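# Untie the knotted rope on the table with two arms

## Task

Undo the knot so the rope ends up resting on the table with no knot left in it. At no time may any part of the rope sink lower than about one finger's width beneath the table surface, or the task fails. The rope must also stay on the table, and the result must hold once the robot lets go.

## Robot and tools

Robot: two xArm7 arms, left_arm and right_arm, each with seven joints and a parallel-jaw gripper. Joint order in every row and in every per-arm list: waist, shoulder, upper arm roll, elbow, forearm roll, wrist pitch, wrist roll. Stated ranges in rad: waist -6.283..6.283, shoulder -2.059..2.094, upper arm roll -6.283..6.283, elbow -0.192..3.927, forearm roll -6.283..6.283, wrist pitch -1.693..3.142, wrist roll -6.283..6.283. A real end may differ from these by up to 0.010 rad.

Frames: the scene frame has its origin at table-top height, halfway between the nominal bases, +z up, +x outward over the table, and left_arm on the +y side (arm names do not match image sides). Calibrated bases in the scene frame: left_arm at (+0.034, +0.313, 0) m, right_arm at (-0.036, -0.421, 0) m, both almost unrotated (quat_wxyz about (1, 0, 0, -0.001) and (1, 0, 0, -0.009)), with +z up. Hand positions, orientations, velocities and wrist camera poses are given in each arm's own base frame; fixed cameras and the table use the scene frame. Reported hand poses can be off by a few centimetres, more at long reach.

Gripper: fingers point along its +z axis and close along its y axis. end_effector_position is the point between the pads when closed, roughly 2 cm short of the fingertips; closing pushes the tips about 10 mm further along +z, mostly while the gap is above 40 mm.

The row: 16 numbers, each in [-1, 1], always both arms: left_arm's 7 joint numbers then its opening, then right_arm's 7 joint numbers then its opening. Joint numbers are offsets, scaled so 1.0 = 2.262 rad, measured from the Joint targets as they were when the action (or move call) began, not from the previous row. Sending the same offset again moves further. Send 0 on a joint to hold its target. The opening is absolute: +1 fully open, -1 closed; to keep a gripper unchanged, resend its current command (0 means half open, not 'no change').

execute_actions(actions, cameras): actions is a list of actions; each action is a list of up to 15 rows, each row lasting one 1/30 s step; a short table repeats its last row to fill 15 steps. An action is rejected for both arms if it would take a joint more than 0.010 rad beyond its range; the whole call is rejected if an action is malformed or its first action fails that check. An empty list just returns state and images. cameras: list of names from cam_head_left, cam_head_right, cam_high, cam_left_wrist, cam_right_wrist (all 672x504); omitted/null/["all"] gives all, [] gives none; an unknown name invalidates the call.

move(target, speed, blend, opening_speed, blocking, cameras): target is one 16-number row, or a list of up to 15 rows sharing at most 10 s; every row's offsets count from the Joint targets at the call, not from the previous row. Joints interpolate together, so the gripper follows a curve, and nothing is avoided en route. speed: rad/s for the joint with the farthest to travel, 0.01 to 3.14, default 0.5, one value or one per target. blend: corner rounding in rad for lists. opening_speed: per second on the -1..+1 scale, at least 0.2. blocking=false returns after about 0.5 s while the move continues. The result adds a 'move:' line: done, off_target (resting more than 0.01 rad from target), moving, held, or fault, plus limits=held if steps were withheld.

wait(seconds 0 to 10) lets time pass holding the last command. stop() brakes a running move. zoom_image(camera, region [x0, y0, x1, y1] in pixels, at most 504x504) enlarges part of the latest image of a camera that was in the newest images. clear_fault(arm) clears a reported torque fault on left_arm or right_arm. read_manual gives licence texts. finished_scene(scene) ends the current scene, given its number; it cannot be undone.

Results: Joint positions and Joint velocities list each arm's seven joints (rad, rad/s) then the finger-pad gap (m; 0.084 fully open). Joint targets are the base for your next offsets. grip_measured is the measured opening on the command scale. Tool commands shows present gripper commands. Joint torques are total drive output (N m, positive toward larger angle), noisy and offset. 'within noise' means the arm is still. 'joint sent to its limit' means a joint was clipped at its end. 'joint command not followed' means the arm-to-arm clearance check altered targets. Wrist depth gives each wrist camera's 7x7 grid of median distances in mm, top-left first, rows split by ' / ', valid 195 to 3000; '-' means no value.

Motion limits: joint targets move at most 3.14 rad/s and stay within 0.692 rad of measured angles; a target that would put the gripper over 70 mm from its measured position is scaled back. Big displacements may need several actions.

Gripping: to hold rope, command an opening clearly below grip_measured; lower squeezes harder, up to about 24 N per pad.

Avoid: pressing the rope or gripper into the table so rope dips below the top; rope leaving the table; dropping or releasing rope while it moves; fast impacts; arms touching or a gripper closing on the other arm's fingers. Torque fault load limits (N m): waist 42.3, shoulder 42.4, upper arm roll 27, elbow 27, forearm roll 27, wrist pitch 14.5, wrist roll 15.2; a fault stops the arm until clear_fault. A motor stuck at its torque limit for 1 s also faults. Long stretched holds or pushing at unreachable poses heat motors: MOTOR HOT appears at 65 °C, and at 80 °C the arm brakes for 30 to 60 s or more. To end a push, command targets back past the measured positions.

Each tool is called as name([rows], argument=value, ...), one row to a line, values as JSON.

## Session

execute_actions(actions=[])

Scene clock: 0.00 s.
left_arm: end_effector_position=(+0.4612, +0.0402, +0.2503) grip_measured=+1.00 end_effector_quat_wxyz=(-0.217, +0.124, +0.936, -0.248) | right_arm: end_effector_position=(+0.6357, +0.3651, +0.2372) grip_measured=+1.00 end_effector_quat_wxyz=(-0.400, +0.607, +0.400, +0.559)
Joint positions: left_arm=[0.079 0.494 0.243 1.8 -0.378 1.941 -2.57 0.084] | right_arm=[0.302 0.619 -0.006 1.467 2.008 1.051 -2.353 0.084]
Joint velocities: within noise
Joint torques (N m): no reading
Motor temperatures (°C): left_arm=[36 38 37 40 34 41 45] | right_arm=[34 38 41 42 40 36 38]
Wrist depth (mm): cam_left_wrist=[2762 798 682 585 514 475 431 / 865 731 633 558 499 450 411 / 787 677 589 524 472 428 393 / 725 626 553 495 448 408 376 / 680 594 528 473 429 395 364 / 631 555 498 449 410 378 349 / 615 524 464 423 391 358 338] | cam_right_wrist=[555 571 2590 2678 2837 2407 2074 / 2314 552 2542 2714 2846 2444 2083 / 479 2419 2583 2743 2836 2411 2084 / 465 2476 2637 2706 2886 2457 2110 / 2335 2480 2588 2707 2868 2514 2044 / 2357 2461 2617 1124 2927 2508 2156 / 875 860 849 837 829 2531 2142]
Joint targets: left_arm=[0.079 0.494 0.243 1.800 -0.378 1.941 -2.570] | right_arm=[0.302 0.619 -0.006 1.467 2.008 1.051 -2.353]
Tool commands: left_gripper/opening=+1.0 right_gripper/opening=+1.0

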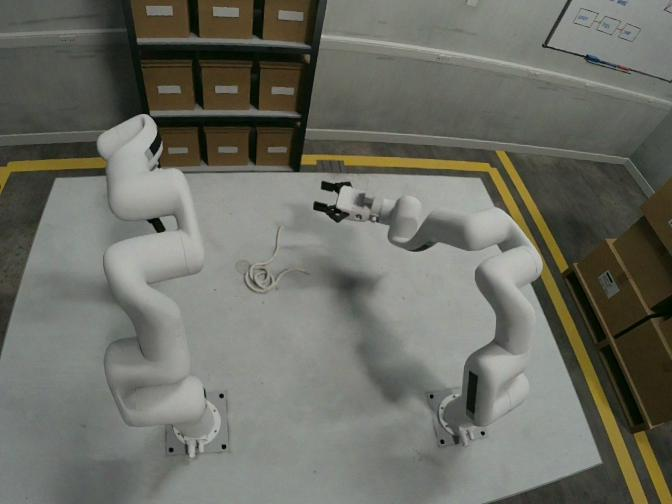

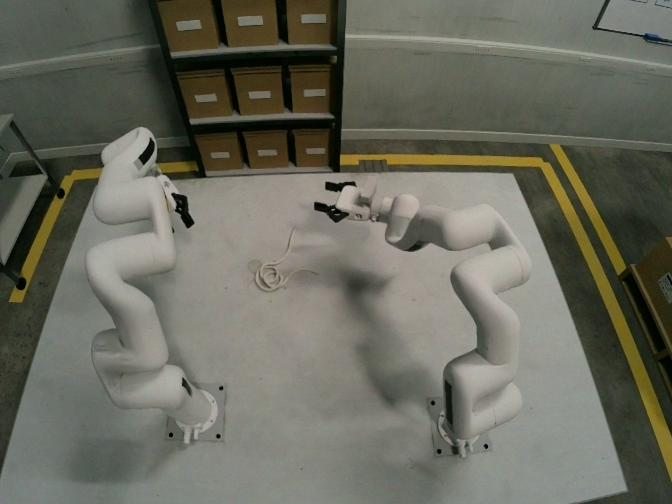

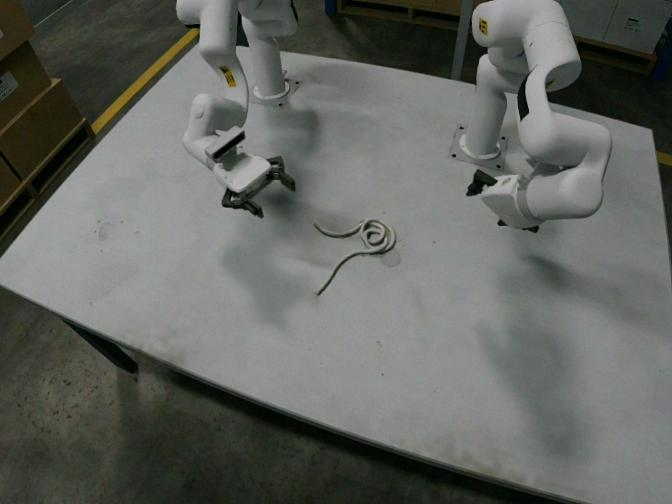

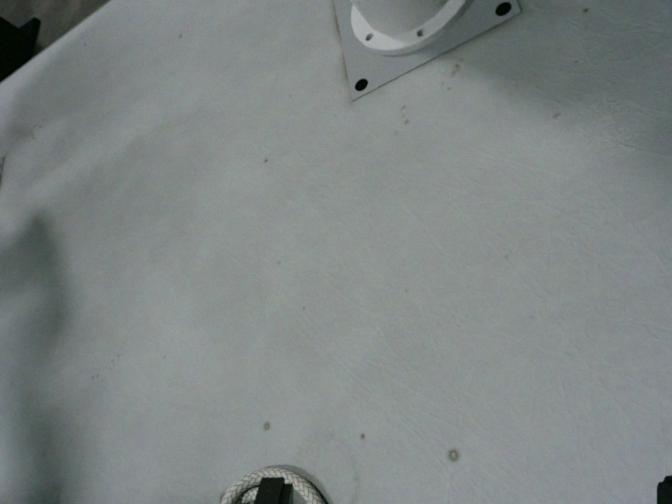

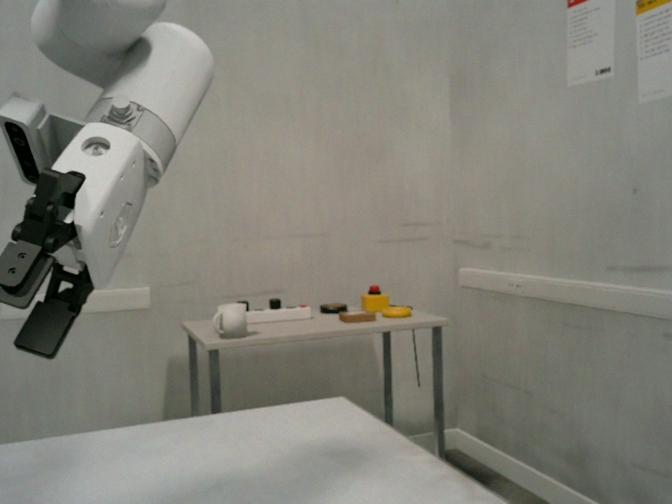

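zoom_image(camera="cam_high", region=[300, 200, 420, 310])

zoom_image(camera="cam_head_left", region=[220, 215, 330, 300])

zoom_image(camera="cam_head_right", region=[230, 215, 340, 300])

Scaled by 4.200 from the camera's 672x504 image, which has a finer 960x720 frame.

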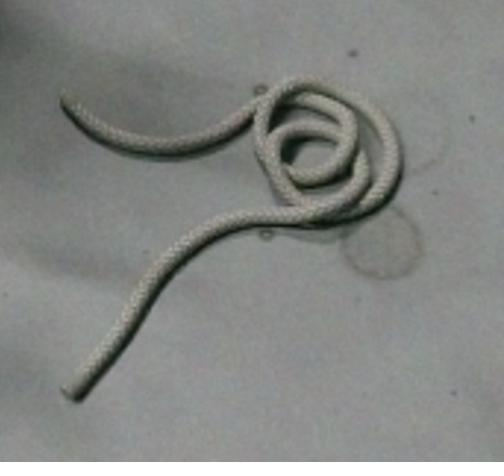

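Scaled by 4.582 from the camera's 672x504 image, which has a finer 960x720 frame.

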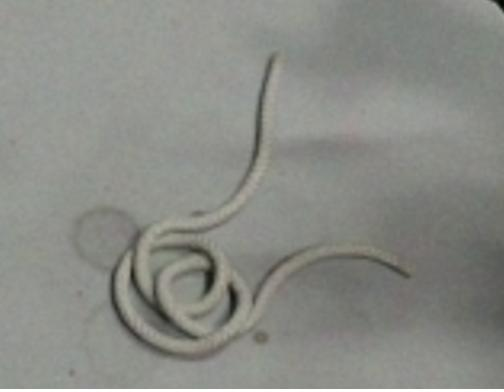

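Scaled by 4.582 from the camera's 672x504 image, which has a finer 960x720 frame.

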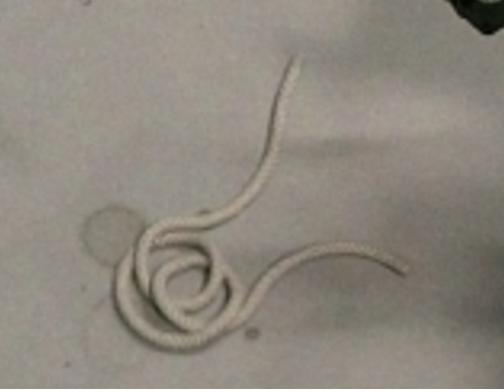

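move(target=[-0.1614,-0.191,-0.1074,-0.2803,0.1671,-0.3696,-0.3802,1,-0.221,0,0,0,0,0,0,1], speed=0.8)

zoom_image(camera="cam_left_wrist", region=[150, 50, 550, 450])

Scene clock: 44.57 s.
left_arm: end_effector_position=(+0.4674, -0.1371, +0.2199) grip_measured=+1.00 end_effector_quat_wxyz=(+0.000, -0.002, +1.000, +0.000) | right_arm: end_effector_position=(+0.7330, +0.0158, +0.2372) grip_measured=+1.00 end_effector_quat_wxyz=(-0.249, +0.687, +0.237, +0.640)
Joint positions: left_arm=[-0.286 0.062 0.001 1.166 -0.001 1.105 -3.43 0.084] | right_arm=[-0.198 0.619 -0.006 1.467 2.008 1.051 -2.353 0.084]
Joint velocities: within noise
Joint torques (N m): left_arm=[-6.31 -28 -1.72 12.69 2.64 -3.59 -1.92] | right_arm=[-7.92 -35.54 0.9 10.7 0.87 0.87 -0.04]
Motor temperatures (°C): left_arm=[36 40 37 44 34 40 45] | right_arm=[34 39 41 45 40 36 38]
Wrist depth (mm): cam_left_wrist=[347 347 347 347 348 348 347 / 348 348 348 347 347 347 347 / 347 347 348 347 346 346 346 / 347 346 339 346 346 346 346 / 346 346 338 336 346 346 346 / 345 345 346 346 346 345 346 / 346 345 345 345 345 346 346] | cam_right_wrist=[2828 2546 2082 1444 1261 1154 1043 / 2854 2531 2236 1758 1518 1169 1054 / 2859 2572 2290 1455 1290 1158 1069 / 2832 2590 2257 1479 1288 1164 1077 / 2909 2529 2244 1540 1300 1190 1061 / - 2634 2268 1497 1331 1183 1094 / 2885 2656 2294 1471 1320 1195 1098]
Joint targets: left_arm=[-0.286 0.062 0.001 1.166 0.000 1.105 -3.430] | right_arm=[-0.198 0.619 -0.006 1.467 2.008 1.051 -2.353]
move: done

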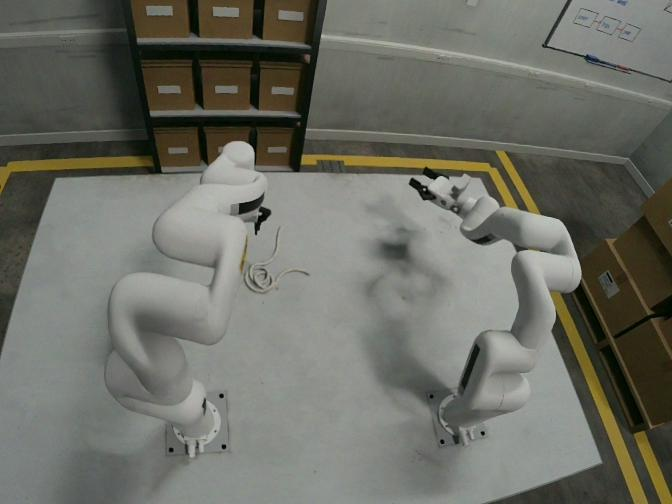

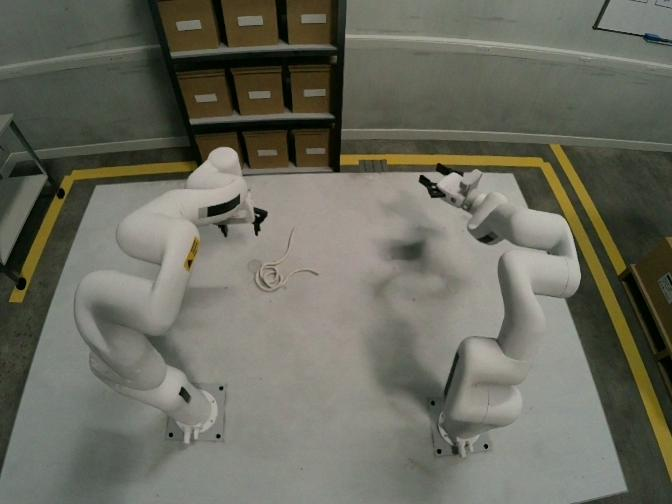

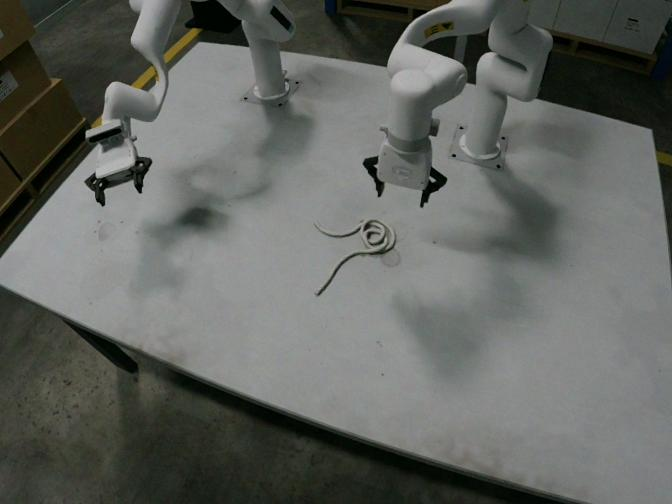

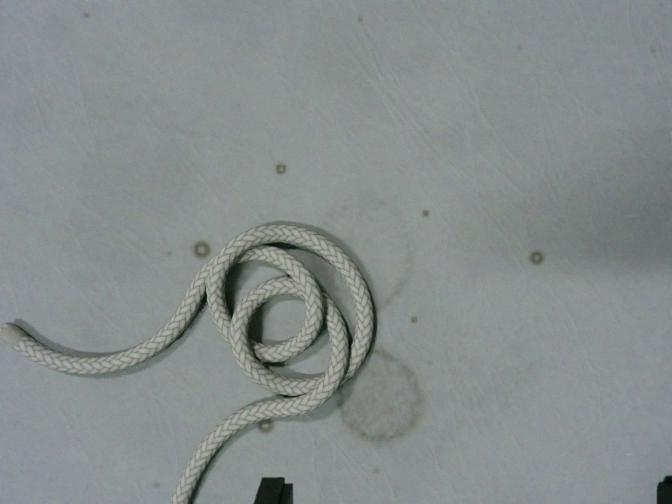

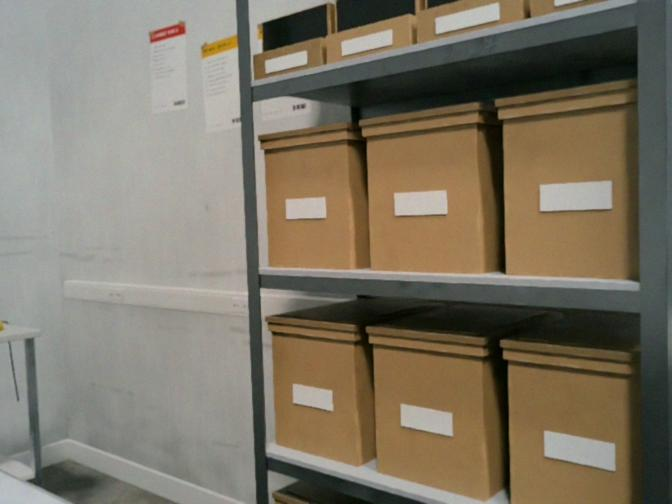

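Scaled by 1.260 from the camera's 672x504 image, which has a finer 960x720 frame.

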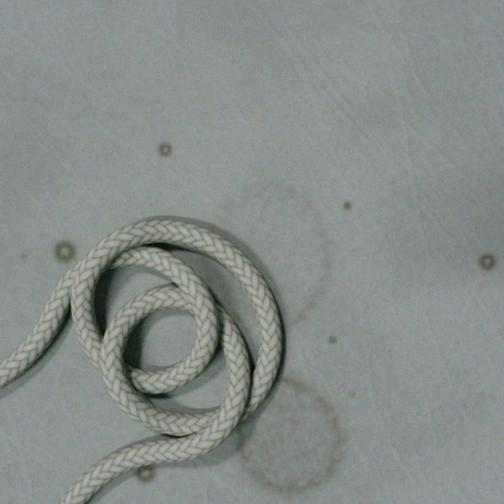

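zoom_image(camera="cam_left_wrist", region=[190, 210, 390, 430])

zoom_image(camera="cam_left_wrist", region=[200, 220, 300, 320])

zoom_image(camera="cam_left_wrist", region=[270, 320, 380, 420])

zoom_image(camera="cam_left_wrist", region=[210, 280, 310, 390])

Scaled by 2.291 from the camera's 672x504 image, which has a finer 960x720 frame.

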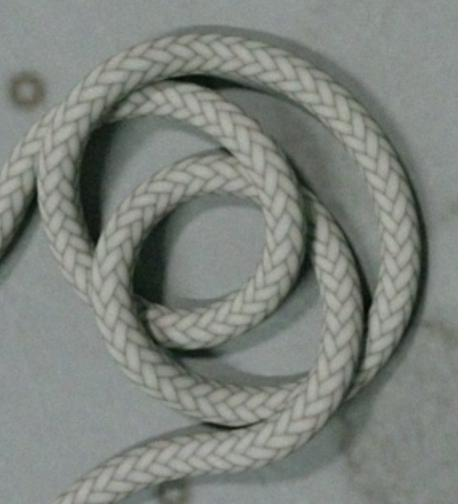

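Scaled by 5.040 from the camera's 672x504 image, which has a finer 960x720 frame.

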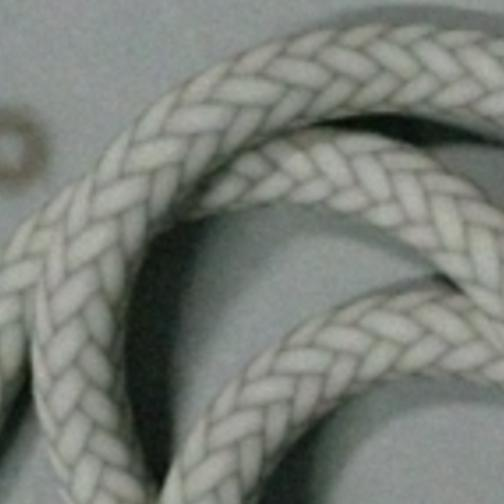

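Scaled by 4.582 from the camera's 672x504 image, which has a finer 960x720 frame.

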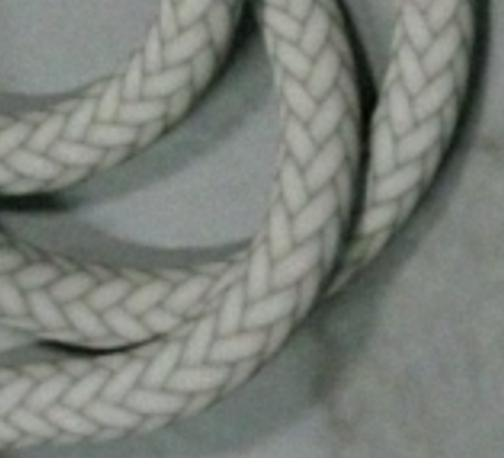

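Scaled by 4.582 from the camera's 672x504 image, which has a finer 960x720 frame.

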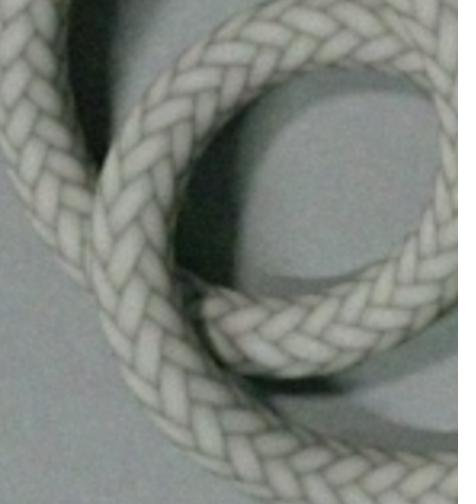

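move([
  [0,0,0,0,0,0,0,1,0,-0.1976,0.0027,-0.4483,-0.8877,-0.6874,1.0,1],
  [0,0,0,0,0,0,0,1,0.4293,-0.1976,0.0027,-0.4483,-0.8877,-0.6874,1.0,1],
], speed=0.9, cameras=["cam_high","cam_right_wrist"])

Scene clock: 246.70 s.
left_arm: end_effector_position=(+0.4674, -0.1371, +0.2199) grip_measured=+1.00 end_effector_quat_wxyz=(+0.000, -0.002, +1.000, +0.000) | right_arm: end_effector_position=(+0.3602, +0.3510, +0.1148) grip_measured=+1.00 end_effector_quat_wxyz=(-0.128, +0.839, +0.387, +0.360)
Joint positions: left_arm=[-0.286 0.062 0.001 1.166 0 1.105 -3.43 0.084] | right_arm=[0.773 0.172 0 0.453 0 -0.504 -0.091 0.084]
Joint velocities: within noise
Joint torques (N m): left_arm=[-5.81 -26.8 -1.16 14.55 2.21 -2.63 -1.71] | right_arm=[7.5 -24.25 -2.56 5.88 -1.46 -2.75 0.81]
Motor temperatures (°C): left_arm=[37 40 37 46 34 41 45] | right_arm=[34 40 41 46 40 36 38]
Wrist depth (mm): cam_left_wrist=[348 347 348 347 347 347 347 / 347 348 347 347 347 346 347 / 347 347 347 346 347 347 347 / 346 346 339 347 346 346 346 / 346 346 338 337 345 346 346 / 345 346 346 346 346 345 345 / 345 346 346 346 345 345 345] | cam_right_wrist=[504 512 520 529 536 547 557 / 445 449 457 464 470 477 485 / 395 401 405 392 404 421 414 / 348 352 354 350 363 369 372 / 311 321 325 320 330 330 330 / 287 289 292 294 297 300 300 / 267 269 271 273 276 278 281]
Joint targets: left_arm=[-0.286 0.062 0.001 1.166 0.000 1.105 -3.430] | right_arm=[0.773 0.172 0.000 0.453 0.000 -0.504 -0.091]
move: done
Images, in order (width x height): cam_high 672x504, cam_right_wrist 672x504.

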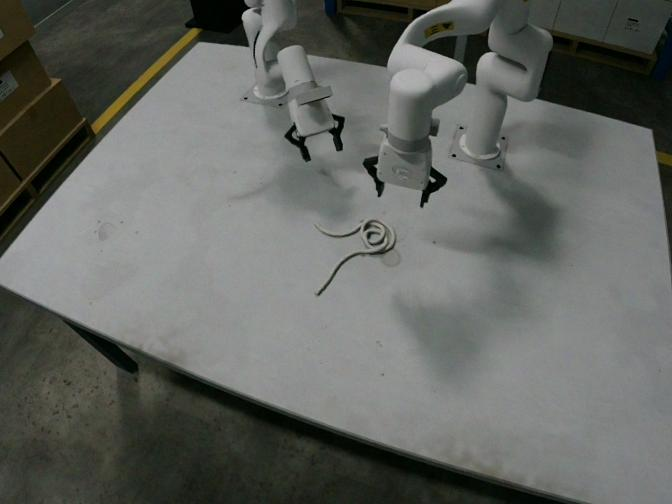

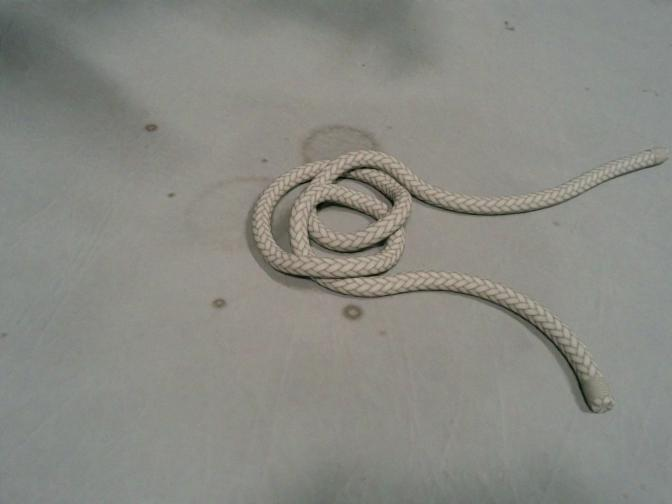

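move(target=[-0.0836,0.2626,-0.0004,0.2462,0,0.2529,0.2431,-0.52,0,0,0,0,0,0,0,1], speed=0.6, cameras=["cam_high","cam_head_left","cam_left_wrist","cam_right_wrist"])

Scene clock: 256.20 s.
left_arm: end_effector_position=(+0.4232, -0.2178, +0.1202) grip_measured=-0.54 end_effector_quat_wxyz=(-0.298, +0.343, +0.890, +0.032) | right_arm: end_effector_position=(+0.3602, +0.3510, +0.1148) grip_measured=+1.00 end_effector_quat_wxyz=(-0.128, +0.839, +0.387, +0.360)
Joint positions: left_arm=[-0.475 0.655 0 1.723 0 1.677 -2.88 0.02] | right_arm=[0.773 0.172 0 0.453 0 -0.504 -0.091 0.084]
Joint velocities: within noise
Joint torques (N m): left_arm=[-6.02 -29.45 -0.92 14.6 1.78 1.27 2.16] | right_arm=[7.16 -23.61 -2.66 7.29 1.59 -2.61 0.52]
Motor temperatures (°C): left_arm=[36 40 37 47 34 41 45] | right_arm=[34 39 41 45 40 36 38]
Wrist depth (mm): cam_left_wrist=[494 473 449 431 414 400 385 / 436 420 405 387 372 360 349 / 391 377 365 354 342 329 320 / 360 348 337 327 318 306 298 / 331 321 311 303 294 287 280 / 303 295 288 281 273 267 260 / 281 274 268 264 256 249 243] | cam_right_wrist=[504 510 521 253 248 544 558 / 445 448 453 270 468 477 485 / 396 399 405 393 405 421 413 / 348 352 355 351 363 369 373 / 311 320 324 320 330 330 330 / 287 289 292 295 298 300 300 / 266 269 270 273 276 278 281]
Joint targets: left_arm=[-0.475 0.656 0.000 1.723 0.000 1.677 -2.880] | right_arm=[0.773 0.172 0.000 0.453 0.000 -0.504 -0.091]
move: done
Images, in order (width x height): cam_head_left 672x504, cam_high 672x504, cam_left_wrist 672x504, cam_right_wrist 672x504.

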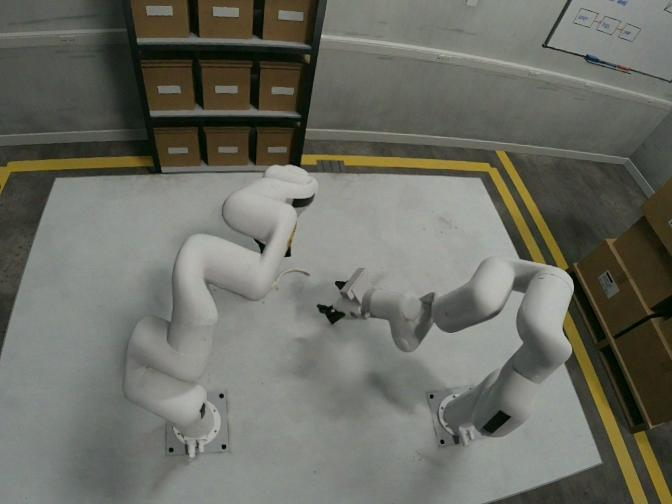

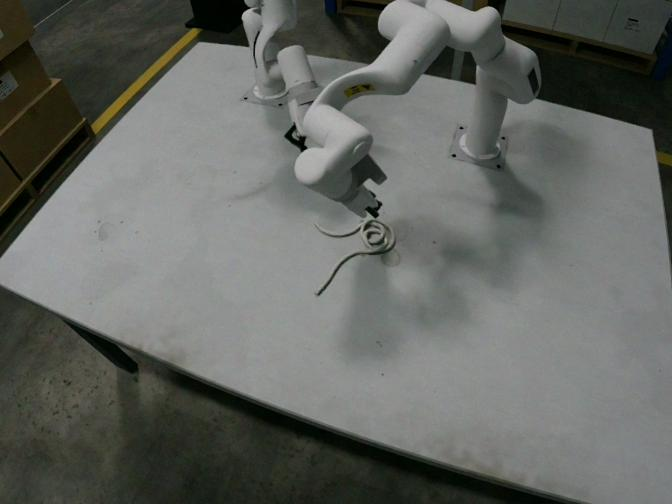

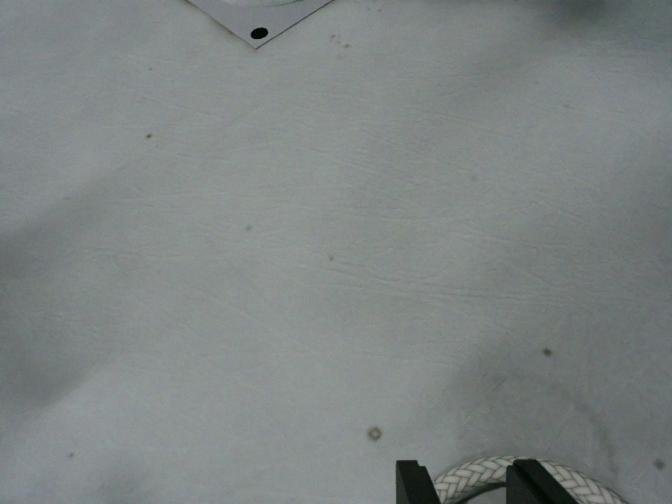

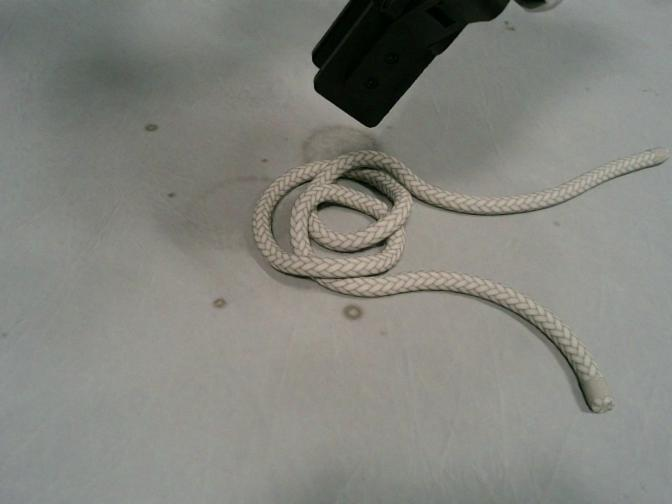

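move(target=[0,0.0351,0,-0.021,0,-0.0561,0,-0.52,0,0,0,0,0,0,0,1], speed=0.3, cameras=["cam_high","cam_left_wrist","cam_right_wrist"])

zoom_image(camera="cam_right_wrist", region=[230, 100, 430, 300])

zoom_image(camera="cam_high", region=[330, 180, 430, 270])

Scene clock: 274.67 s.
left_arm: end_effector_position=(+0.4233, -0.2179, +0.0602) grip_measured=-0.54 end_effector_quat_wxyz=(-0.298, +0.343, +0.890, +0.032) | right_arm: end_effector_position=(+0.3602, +0.3510, +0.1148) grip_measured=+1.00 end_effector_quat_wxyz=(-0.128, +0.839, +0.387, +0.360)
Joint positions: left_arm=[-0.475 0.735 0 1.675 0 1.55 -2.88 0.02] | right_arm=[0.773 0.172 0 0.453 0 -0.504 -0.091 0.084]
Joint velocities: within noise
Joint torques (N m): left_arm=[-6.11 -30.18 1.48 10.77 1.49 -1.47 2.07] | right_arm=[6.55 -22.71 -2.04 7.3 1.5 -2.47 0.36]
Motor temperatures (°C): left_arm=[36 40 37 47 34 41 45] | right_arm=[34 39 41 45 40 36 38]
Wrist depth (mm): cam_left_wrist=[382 366 351 338 324 312 299 / 338 325 313 302 292 282 273 / 302 292 282 273 265 256 249 / 278 269 261 253 246 239 233 / 256 248 241 234 228 222 216 / 236 228 222 217 213 209 202 / 219 213 208 205 - 198 -] | cam_right_wrist=[504 512 520 528 255 234 531 / 445 448 457 460 251 250 485 / 395 399 405 302 383 409 414 / 347 352 354 351 363 369 372 / 311 321 324 321 331 330 330 / 287 290 292 295 298 300 300 / 267 269 271 273 276 278 280]
Joint targets: left_arm=[-0.475 0.735 0.000 1.675 0.000 1.550 -2.880] | right_arm=[0.773 0.172 0.000 0.453 0.000 -0.504 -0.091]
move: done
Images, in order (width x height): cam_high 672x504, cam_left_wrist 672x504, cam_right_wrist 672x504.

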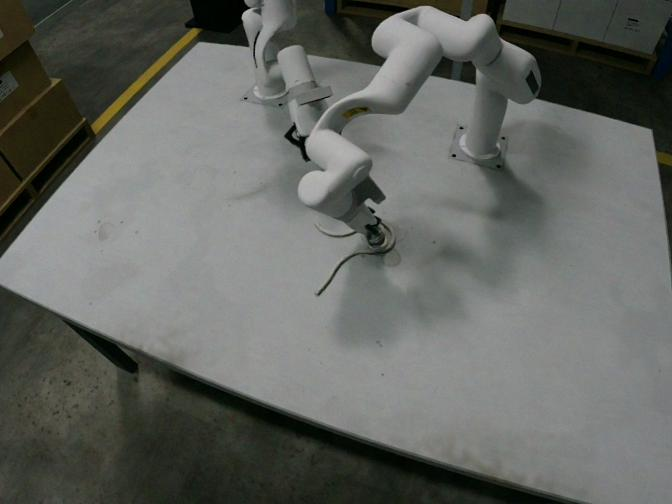

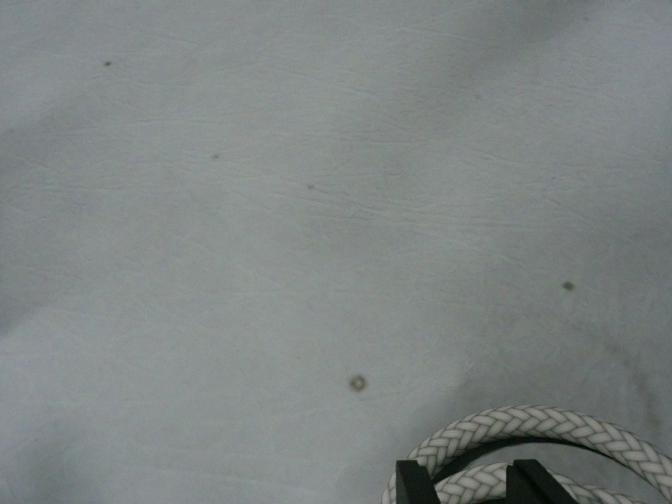

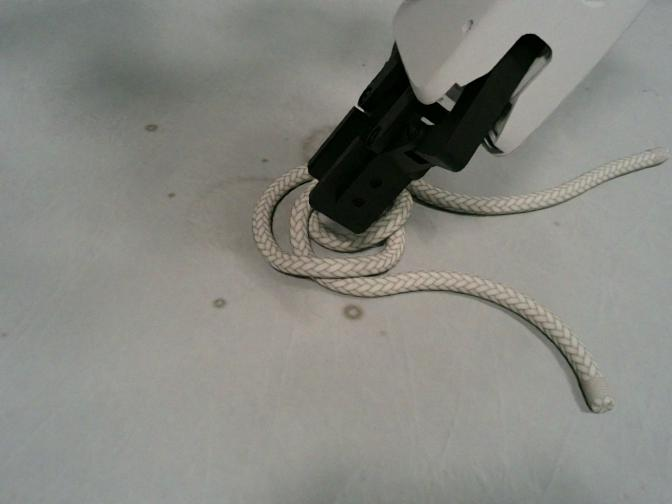

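Scaled by 2.520 from the camera's 672x504 image, which has a finer 960x720 frame.

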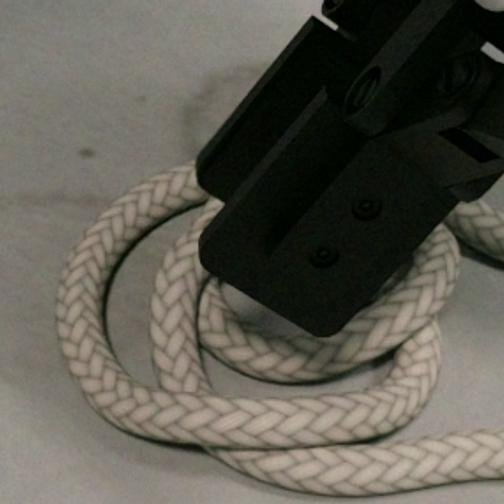

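Scaled by 5.040 from the camera's 672x504 image, which has a finer 960x720 frame.

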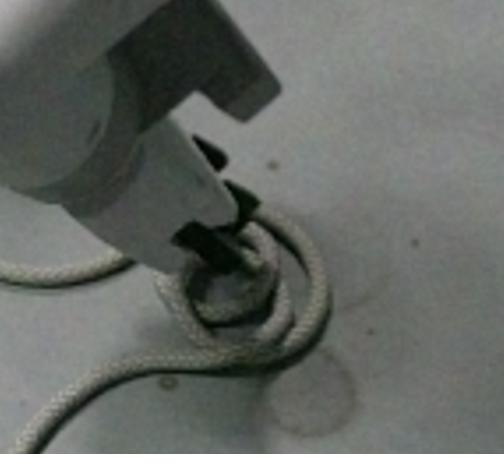

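move(target=[0.0072,0.0105,0,-0.0067,0,-0.0172,0,-0.64,0,0,0,0,0,0,0,1], speed=0.2, cameras=["cam_left_wrist","cam_right_wrist"])

zoom_image(camera="cam_right_wrist", region=[240, 150, 440, 300])

Scene clock: 405.13 s.
left_arm: end_effector_position=(+0.4255, -0.2104, +0.0422) grip_measured=-0.66 end_effector_quat_wxyz=(-0.299, +0.336, +0.893, +0.029) | right_arm: end_effector_position=(+0.3602, +0.3510, +0.1148) grip_measured=+1.00 end_effector_quat_wxyz=(-0.128, +0.839, +0.387, +0.360)
Joint positions: left_arm=[-0.459 0.759 0 1.66 0 1.511 -2.88 0.015] | right_arm=[0.773 0.172 0 0.453 0 -0.504 -0.091 0.084]
Joint velocities: within noise
Joint torques (N m): left_arm=[6.08 -30.29 1.22 10.75 1.04 -1.55 1.87] | right_arm=[5.85 -22.2 -1.63 7.22 1.78 -1.97 0.34]
Motor temperatures (°C): left_arm=[36 41 37 45 34 40 45] | right_arm=[34 39 40 45 40 37 38]
Wrist depth (mm): cam_left_wrist=[350 334 321 307 295 285 274 / 308 296 285 275 265 257 249 / 276 266 257 249 242 234 227 / 254 245 238 231 224 218 212 / 235 226 220 214 208 202 200 / 216 210 204 199 198 - - / 200 198 - - - - -] | cam_right_wrist=[504 510 519 527 282 249 533 / 445 448 457 460 264 264 485 / 396 399 405 316 293 408 414 / 348 352 354 333 363 370 373 / 311 321 324 321 330 331 330 / 286 290 292 295 298 300 300 / 266 269 271 274 276 278 280]
Joint targets: left_arm=[-0.459 0.759 0.000 1.660 0.000 1.511 -2.880] | right_arm=[0.773 0.172 0.000 0.453 0.000 -0.504 -0.091]
move: done
Images, in order (width x height): cam_left_wrist 672x504, cam_right_wrist 672x504.

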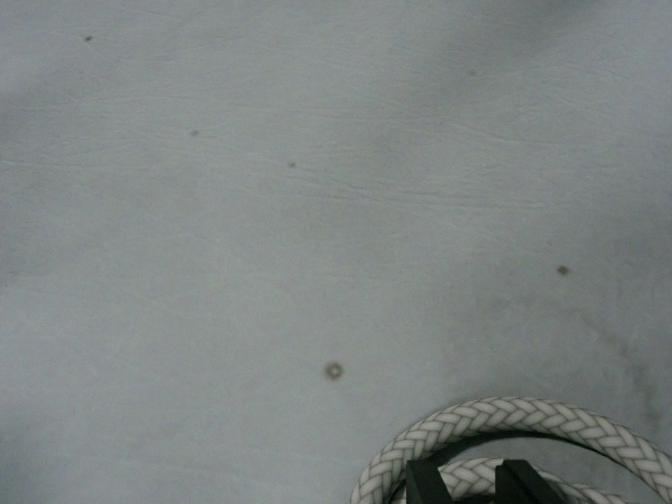

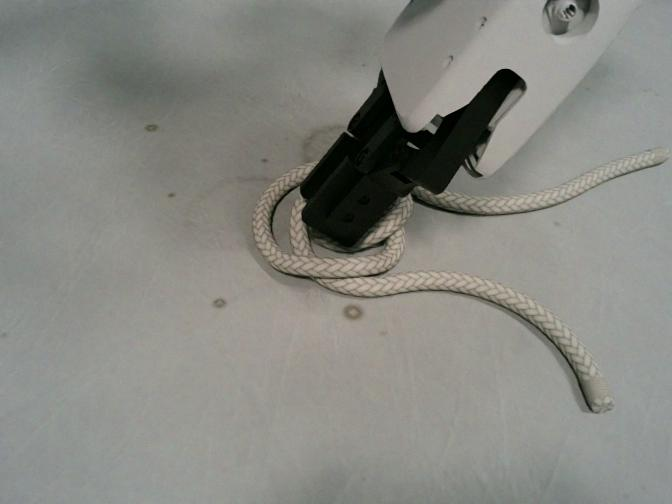

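Scaled by 2.520 from the camera's 672x504 image, which has a finer 960x720 frame.

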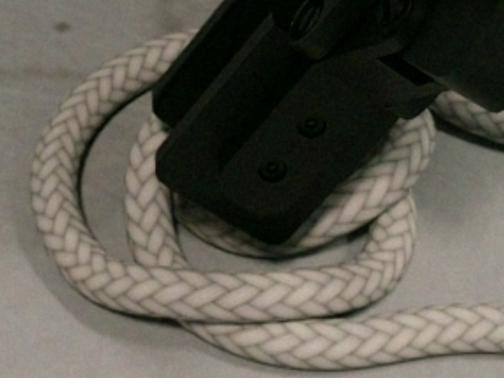

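move([
  [-0.0023,0,0,0,0,0,0,-0.64,0,0,0,0,0,0,0,1],
  [-0.0023,0.0085,0,-0.0025,0,-0.011,0,-0.64,0,0,0,0,0,0,0,1],
], speed=0.05, cameras=["cam_left_wrist","cam_right_wrist"])

zoom_image(camera="cam_right_wrist", region=[240, 150, 440, 300])

Scene clock: 453.53 s.
left_arm: end_effector_position=(+0.4240, -0.2124, +0.0298) grip_measured=-0.66 end_effector_quat_wxyz=(-0.299, +0.338, +0.892, +0.030) | right_arm: end_effector_position=(+0.3602, +0.3510, +0.1148) grip_measured=+1.00 end_effector_quat_wxyz=(-0.128, +0.839, +0.387, +0.360)
Joint positions: left_arm=[-0.464 0.778 0 1.655 0 1.486 -2.88 0.015] | right_arm=[0.773 0.172 0 0.453 0 -0.504 -0.091 0.084]
Joint velocities: within noise
Joint torques (N m): left_arm=[-6.41 -27.45 -1.64 9.03 0.79 -1.63 1.78] | right_arm=[5.64 -21.23 -1.2 7.36 1.63 -2.09 0.14]
Motor temperatures (°C): left_arm=[36 41 37 45 34 40 45] | right_arm=[34 39 40 45 40 37 38]
Wrist depth (mm): cam_left_wrist=[326 312 299 287 275 266 256 / 288 276 266 257 248 240 232 / 257 249 240 233 225 218 212 / 239 227 222 215 209 204 199 / 219 213 207 201 198 - - / 202 200 - - - - - / - - - - - - -] | cam_right_wrist=[505 512 520 527 291 250 529 / 445 447 457 461 273 259 486 / 396 399 405 325 274 396 414 / 348 352 354 331 364 369 373 / 311 320 324 321 331 331 331 / 287 290 291 295 298 300 300 / 266 269 271 273 276 278 280]
Joint targets: left_arm=[-0.464 0.778 0.000 1.655 0.000 1.486 -2.880] | right_arm=[0.773 0.172 0.000 0.453 0.000 -0.504 -0.091]
move: done
Images, in order (width x height): cam_left_wrist 672x504, cam_right_wrist 672x504.

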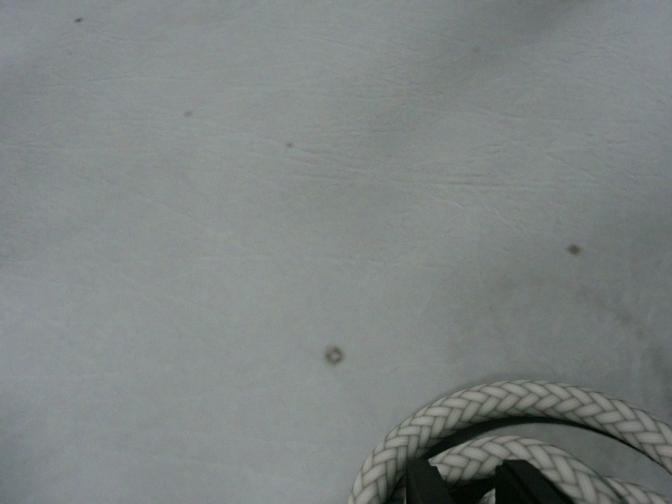

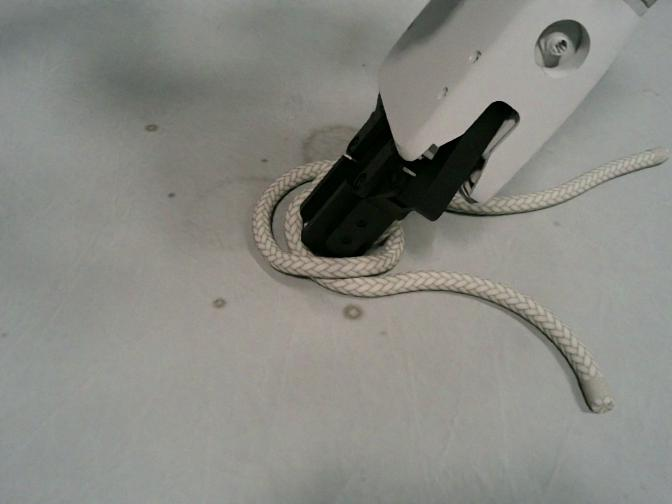

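Scaled by 2.520 from the camera's 672x504 image, which has a finer 960x720 frame.

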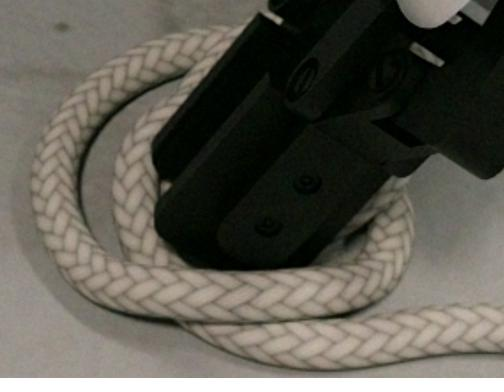

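move(target=[0,0,0,0,0,0,0,-1,0,0,0,0,0,0,0,1], opening_speed=0.4, cameras=["cam_left_wrist","cam_right_wrist"])

zoom_image(camera="cam_right_wrist", region=[240, 150, 440, 300])

Scene clock: 460.47 s.
left_arm: end_effector_position=(+0.4239, -0.2124, +0.0296) grip_measured=-0.80 end_effector_quat_wxyz=(-0.299, +0.338, +0.892, +0.030) | right_arm: end_effector_position=(+0.3602, +0.3510, +0.1148) grip_measured=+1.00 end_effector_quat_wxyz=(-0.128, +0.839, +0.387, +0.360)
Joint positions: left_arm=[-0.464 0.778 0 1.655 0 1.486 -2.88 0.009] | right_arm=[0.773 0.172 0 0.453 0 -0.504 -0.091 0.084]
Joint velocities: within noise
Joint torques (N m): left_arm=[-5.48 -39.93 -2.03 13.27 0.5 -1.2 1.54] | right_arm=[4.81 -20.03 -0.55 7.48 1.77 -1.92 0]
Motor temperatures (°C): left_arm=[36 41 37 45 34 40 45] | right_arm=[34 39 40 45 40 36 38]
Wrist depth (mm): cam_left_wrist=[325 311 298 287 275 265 256 / 287 276 266 256 248 239 232 / 257 248 240 232 225 218 212 / 238 227 222 215 209 203 199 / 219 212 206 200 198 - - / 202 199 - - - - - / - - - - - - -] | cam_right_wrist=[505 511 520 527 291 251 528 / 445 447 458 462 273 259 486 / 396 399 405 328 277 397 415 / 348 352 350 332 364 369 372 / 311 321 324 320 331 330 331 / 286 290 292 295 298 300 300 / 267 269 271 273 276 278 281]
Joint targets: left_arm=[-0.464 0.778 0.000 1.655 0.000 1.486 -2.880] | right_arm=[0.773 0.172 0.000 0.453 0.000 -0.504 -0.091]
move: done
Images, in order (width x height): cam_left_wrist 672x504, cam_right_wrist 672x504.

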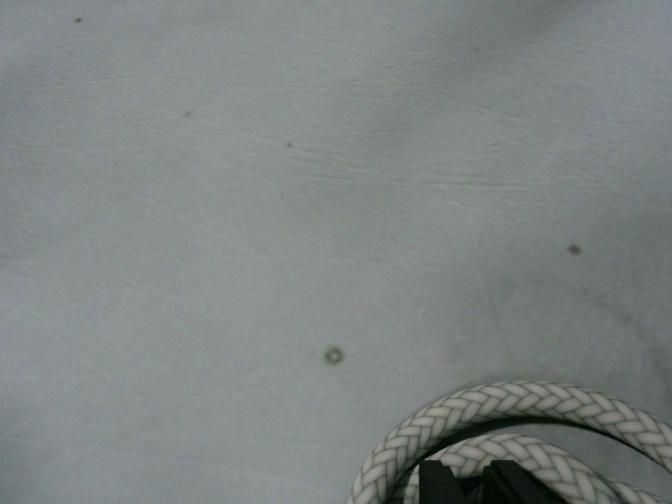

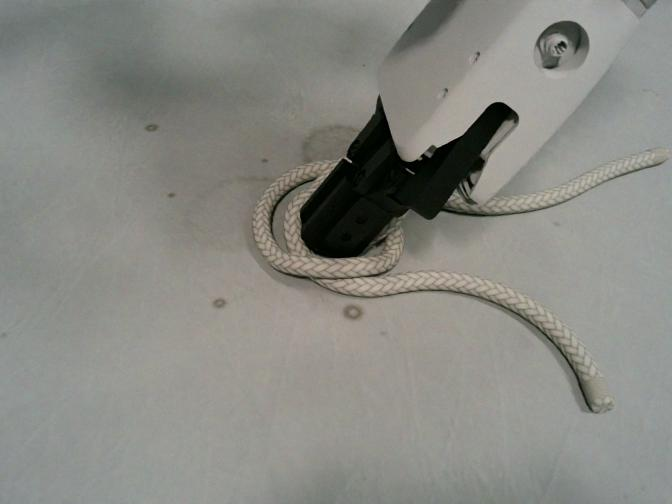

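Scaled by 2.520 from the camera's 672x504 image, which has a finer 960x720 frame.

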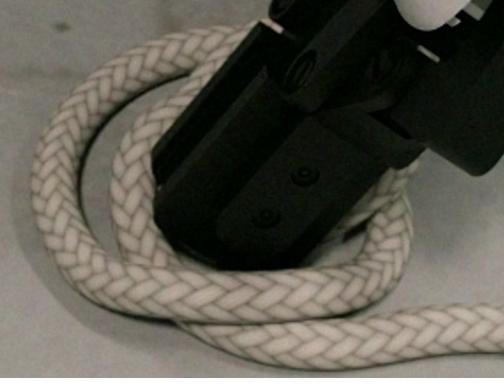

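move(target=[0,-0.0347,0,0.0092,0,0.0442,0,-1,0,0,0,0,0,0,0,1], speed=0.2, cameras=["cam_high","cam_right_wrist"])

zoom_image(camera="cam_right_wrist", region=[200, 100, 450, 320])

Scene clock: 477.63 s.
left_arm: end_effector_position=(+0.4238, -0.2123, +0.0799) grip_measured=-0.80 end_effector_quat_wxyz=(-0.299, +0.338, +0.892, +0.030) | right_arm: end_effector_position=(+0.3602, +0.3510, +0.1148) grip_measured=+1.00 end_effector_quat_wxyz=(-0.128, +0.839, +0.387, +0.360)
Joint positions: left_arm=[-0.464 0.7 0 1.675 0 1.586 -2.88 0.009] | right_arm=[0.773 0.172 0 0.453 0 -0.504 -0.091 0.084]
Joint velocities: within noise
Joint torques (N m): left_arm=[-1.43 -39.45 -1.96 14.32 0.06 1.39 1.4] | right_arm=[4.37 -19.9 -0.09 7.38 1.7 -1.66 0.14]
Motor temperatures (°C): left_arm=[36 42 37 46 34 40 45] | right_arm=[34 39 40 45 40 36 37]
Wrist depth (mm): cam_left_wrist=[419 401 385 370 352 339 327 / 370 356 343 330 319 308 296 / 332 320 309 300 290 282 273 / 305 295 286 278 269 262 255 / 280 272 264 257 250 243 237 / 257 251 244 237 232 226 221 / 239 232 226 225 210 207 206] | cam_right_wrist=[503 511 519 524 238 237 554 / 444 448 457 287 287 459 486 / 395 400 394 306 403 420 415 / 348 352 354 360 363 370 372 / 311 321 324 321 331 330 331 / 287 290 292 295 298 300 300 / 267 269 271 273 276 278 280]
Joint targets: left_arm=[-0.464 0.699 0.000 1.675 0.000 1.586 -2.880] | right_arm=[0.773 0.172 0.000 0.453 0.000 -0.504 -0.091]
move: done
Images, in order (width x height): cam_high 672x504, cam_right_wrist 672x504.

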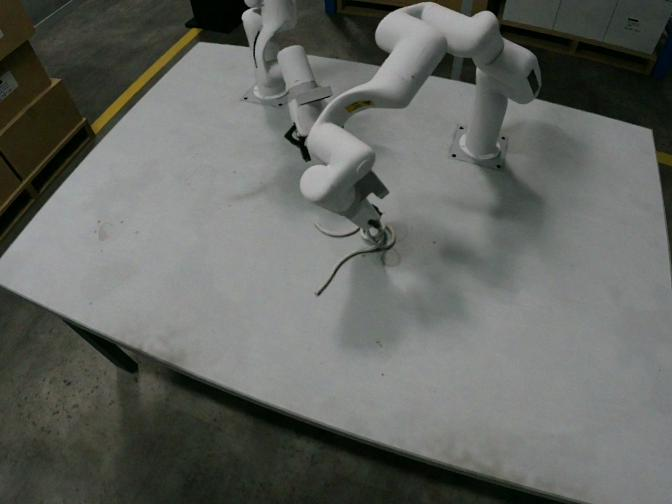

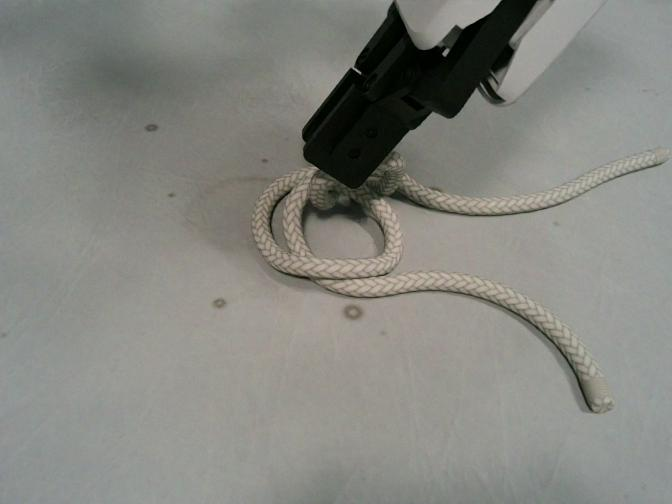

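Scaled by 2.016 from the camera's 672x504 image, which has a finer 960x720 frame.

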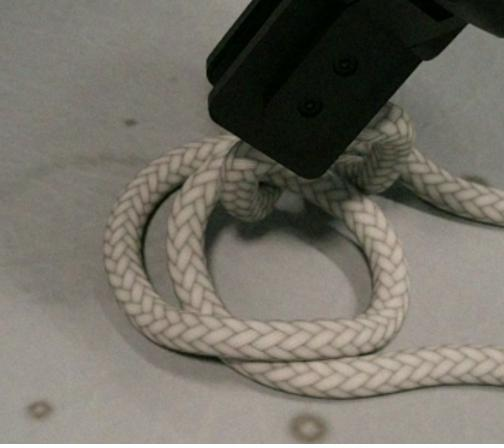

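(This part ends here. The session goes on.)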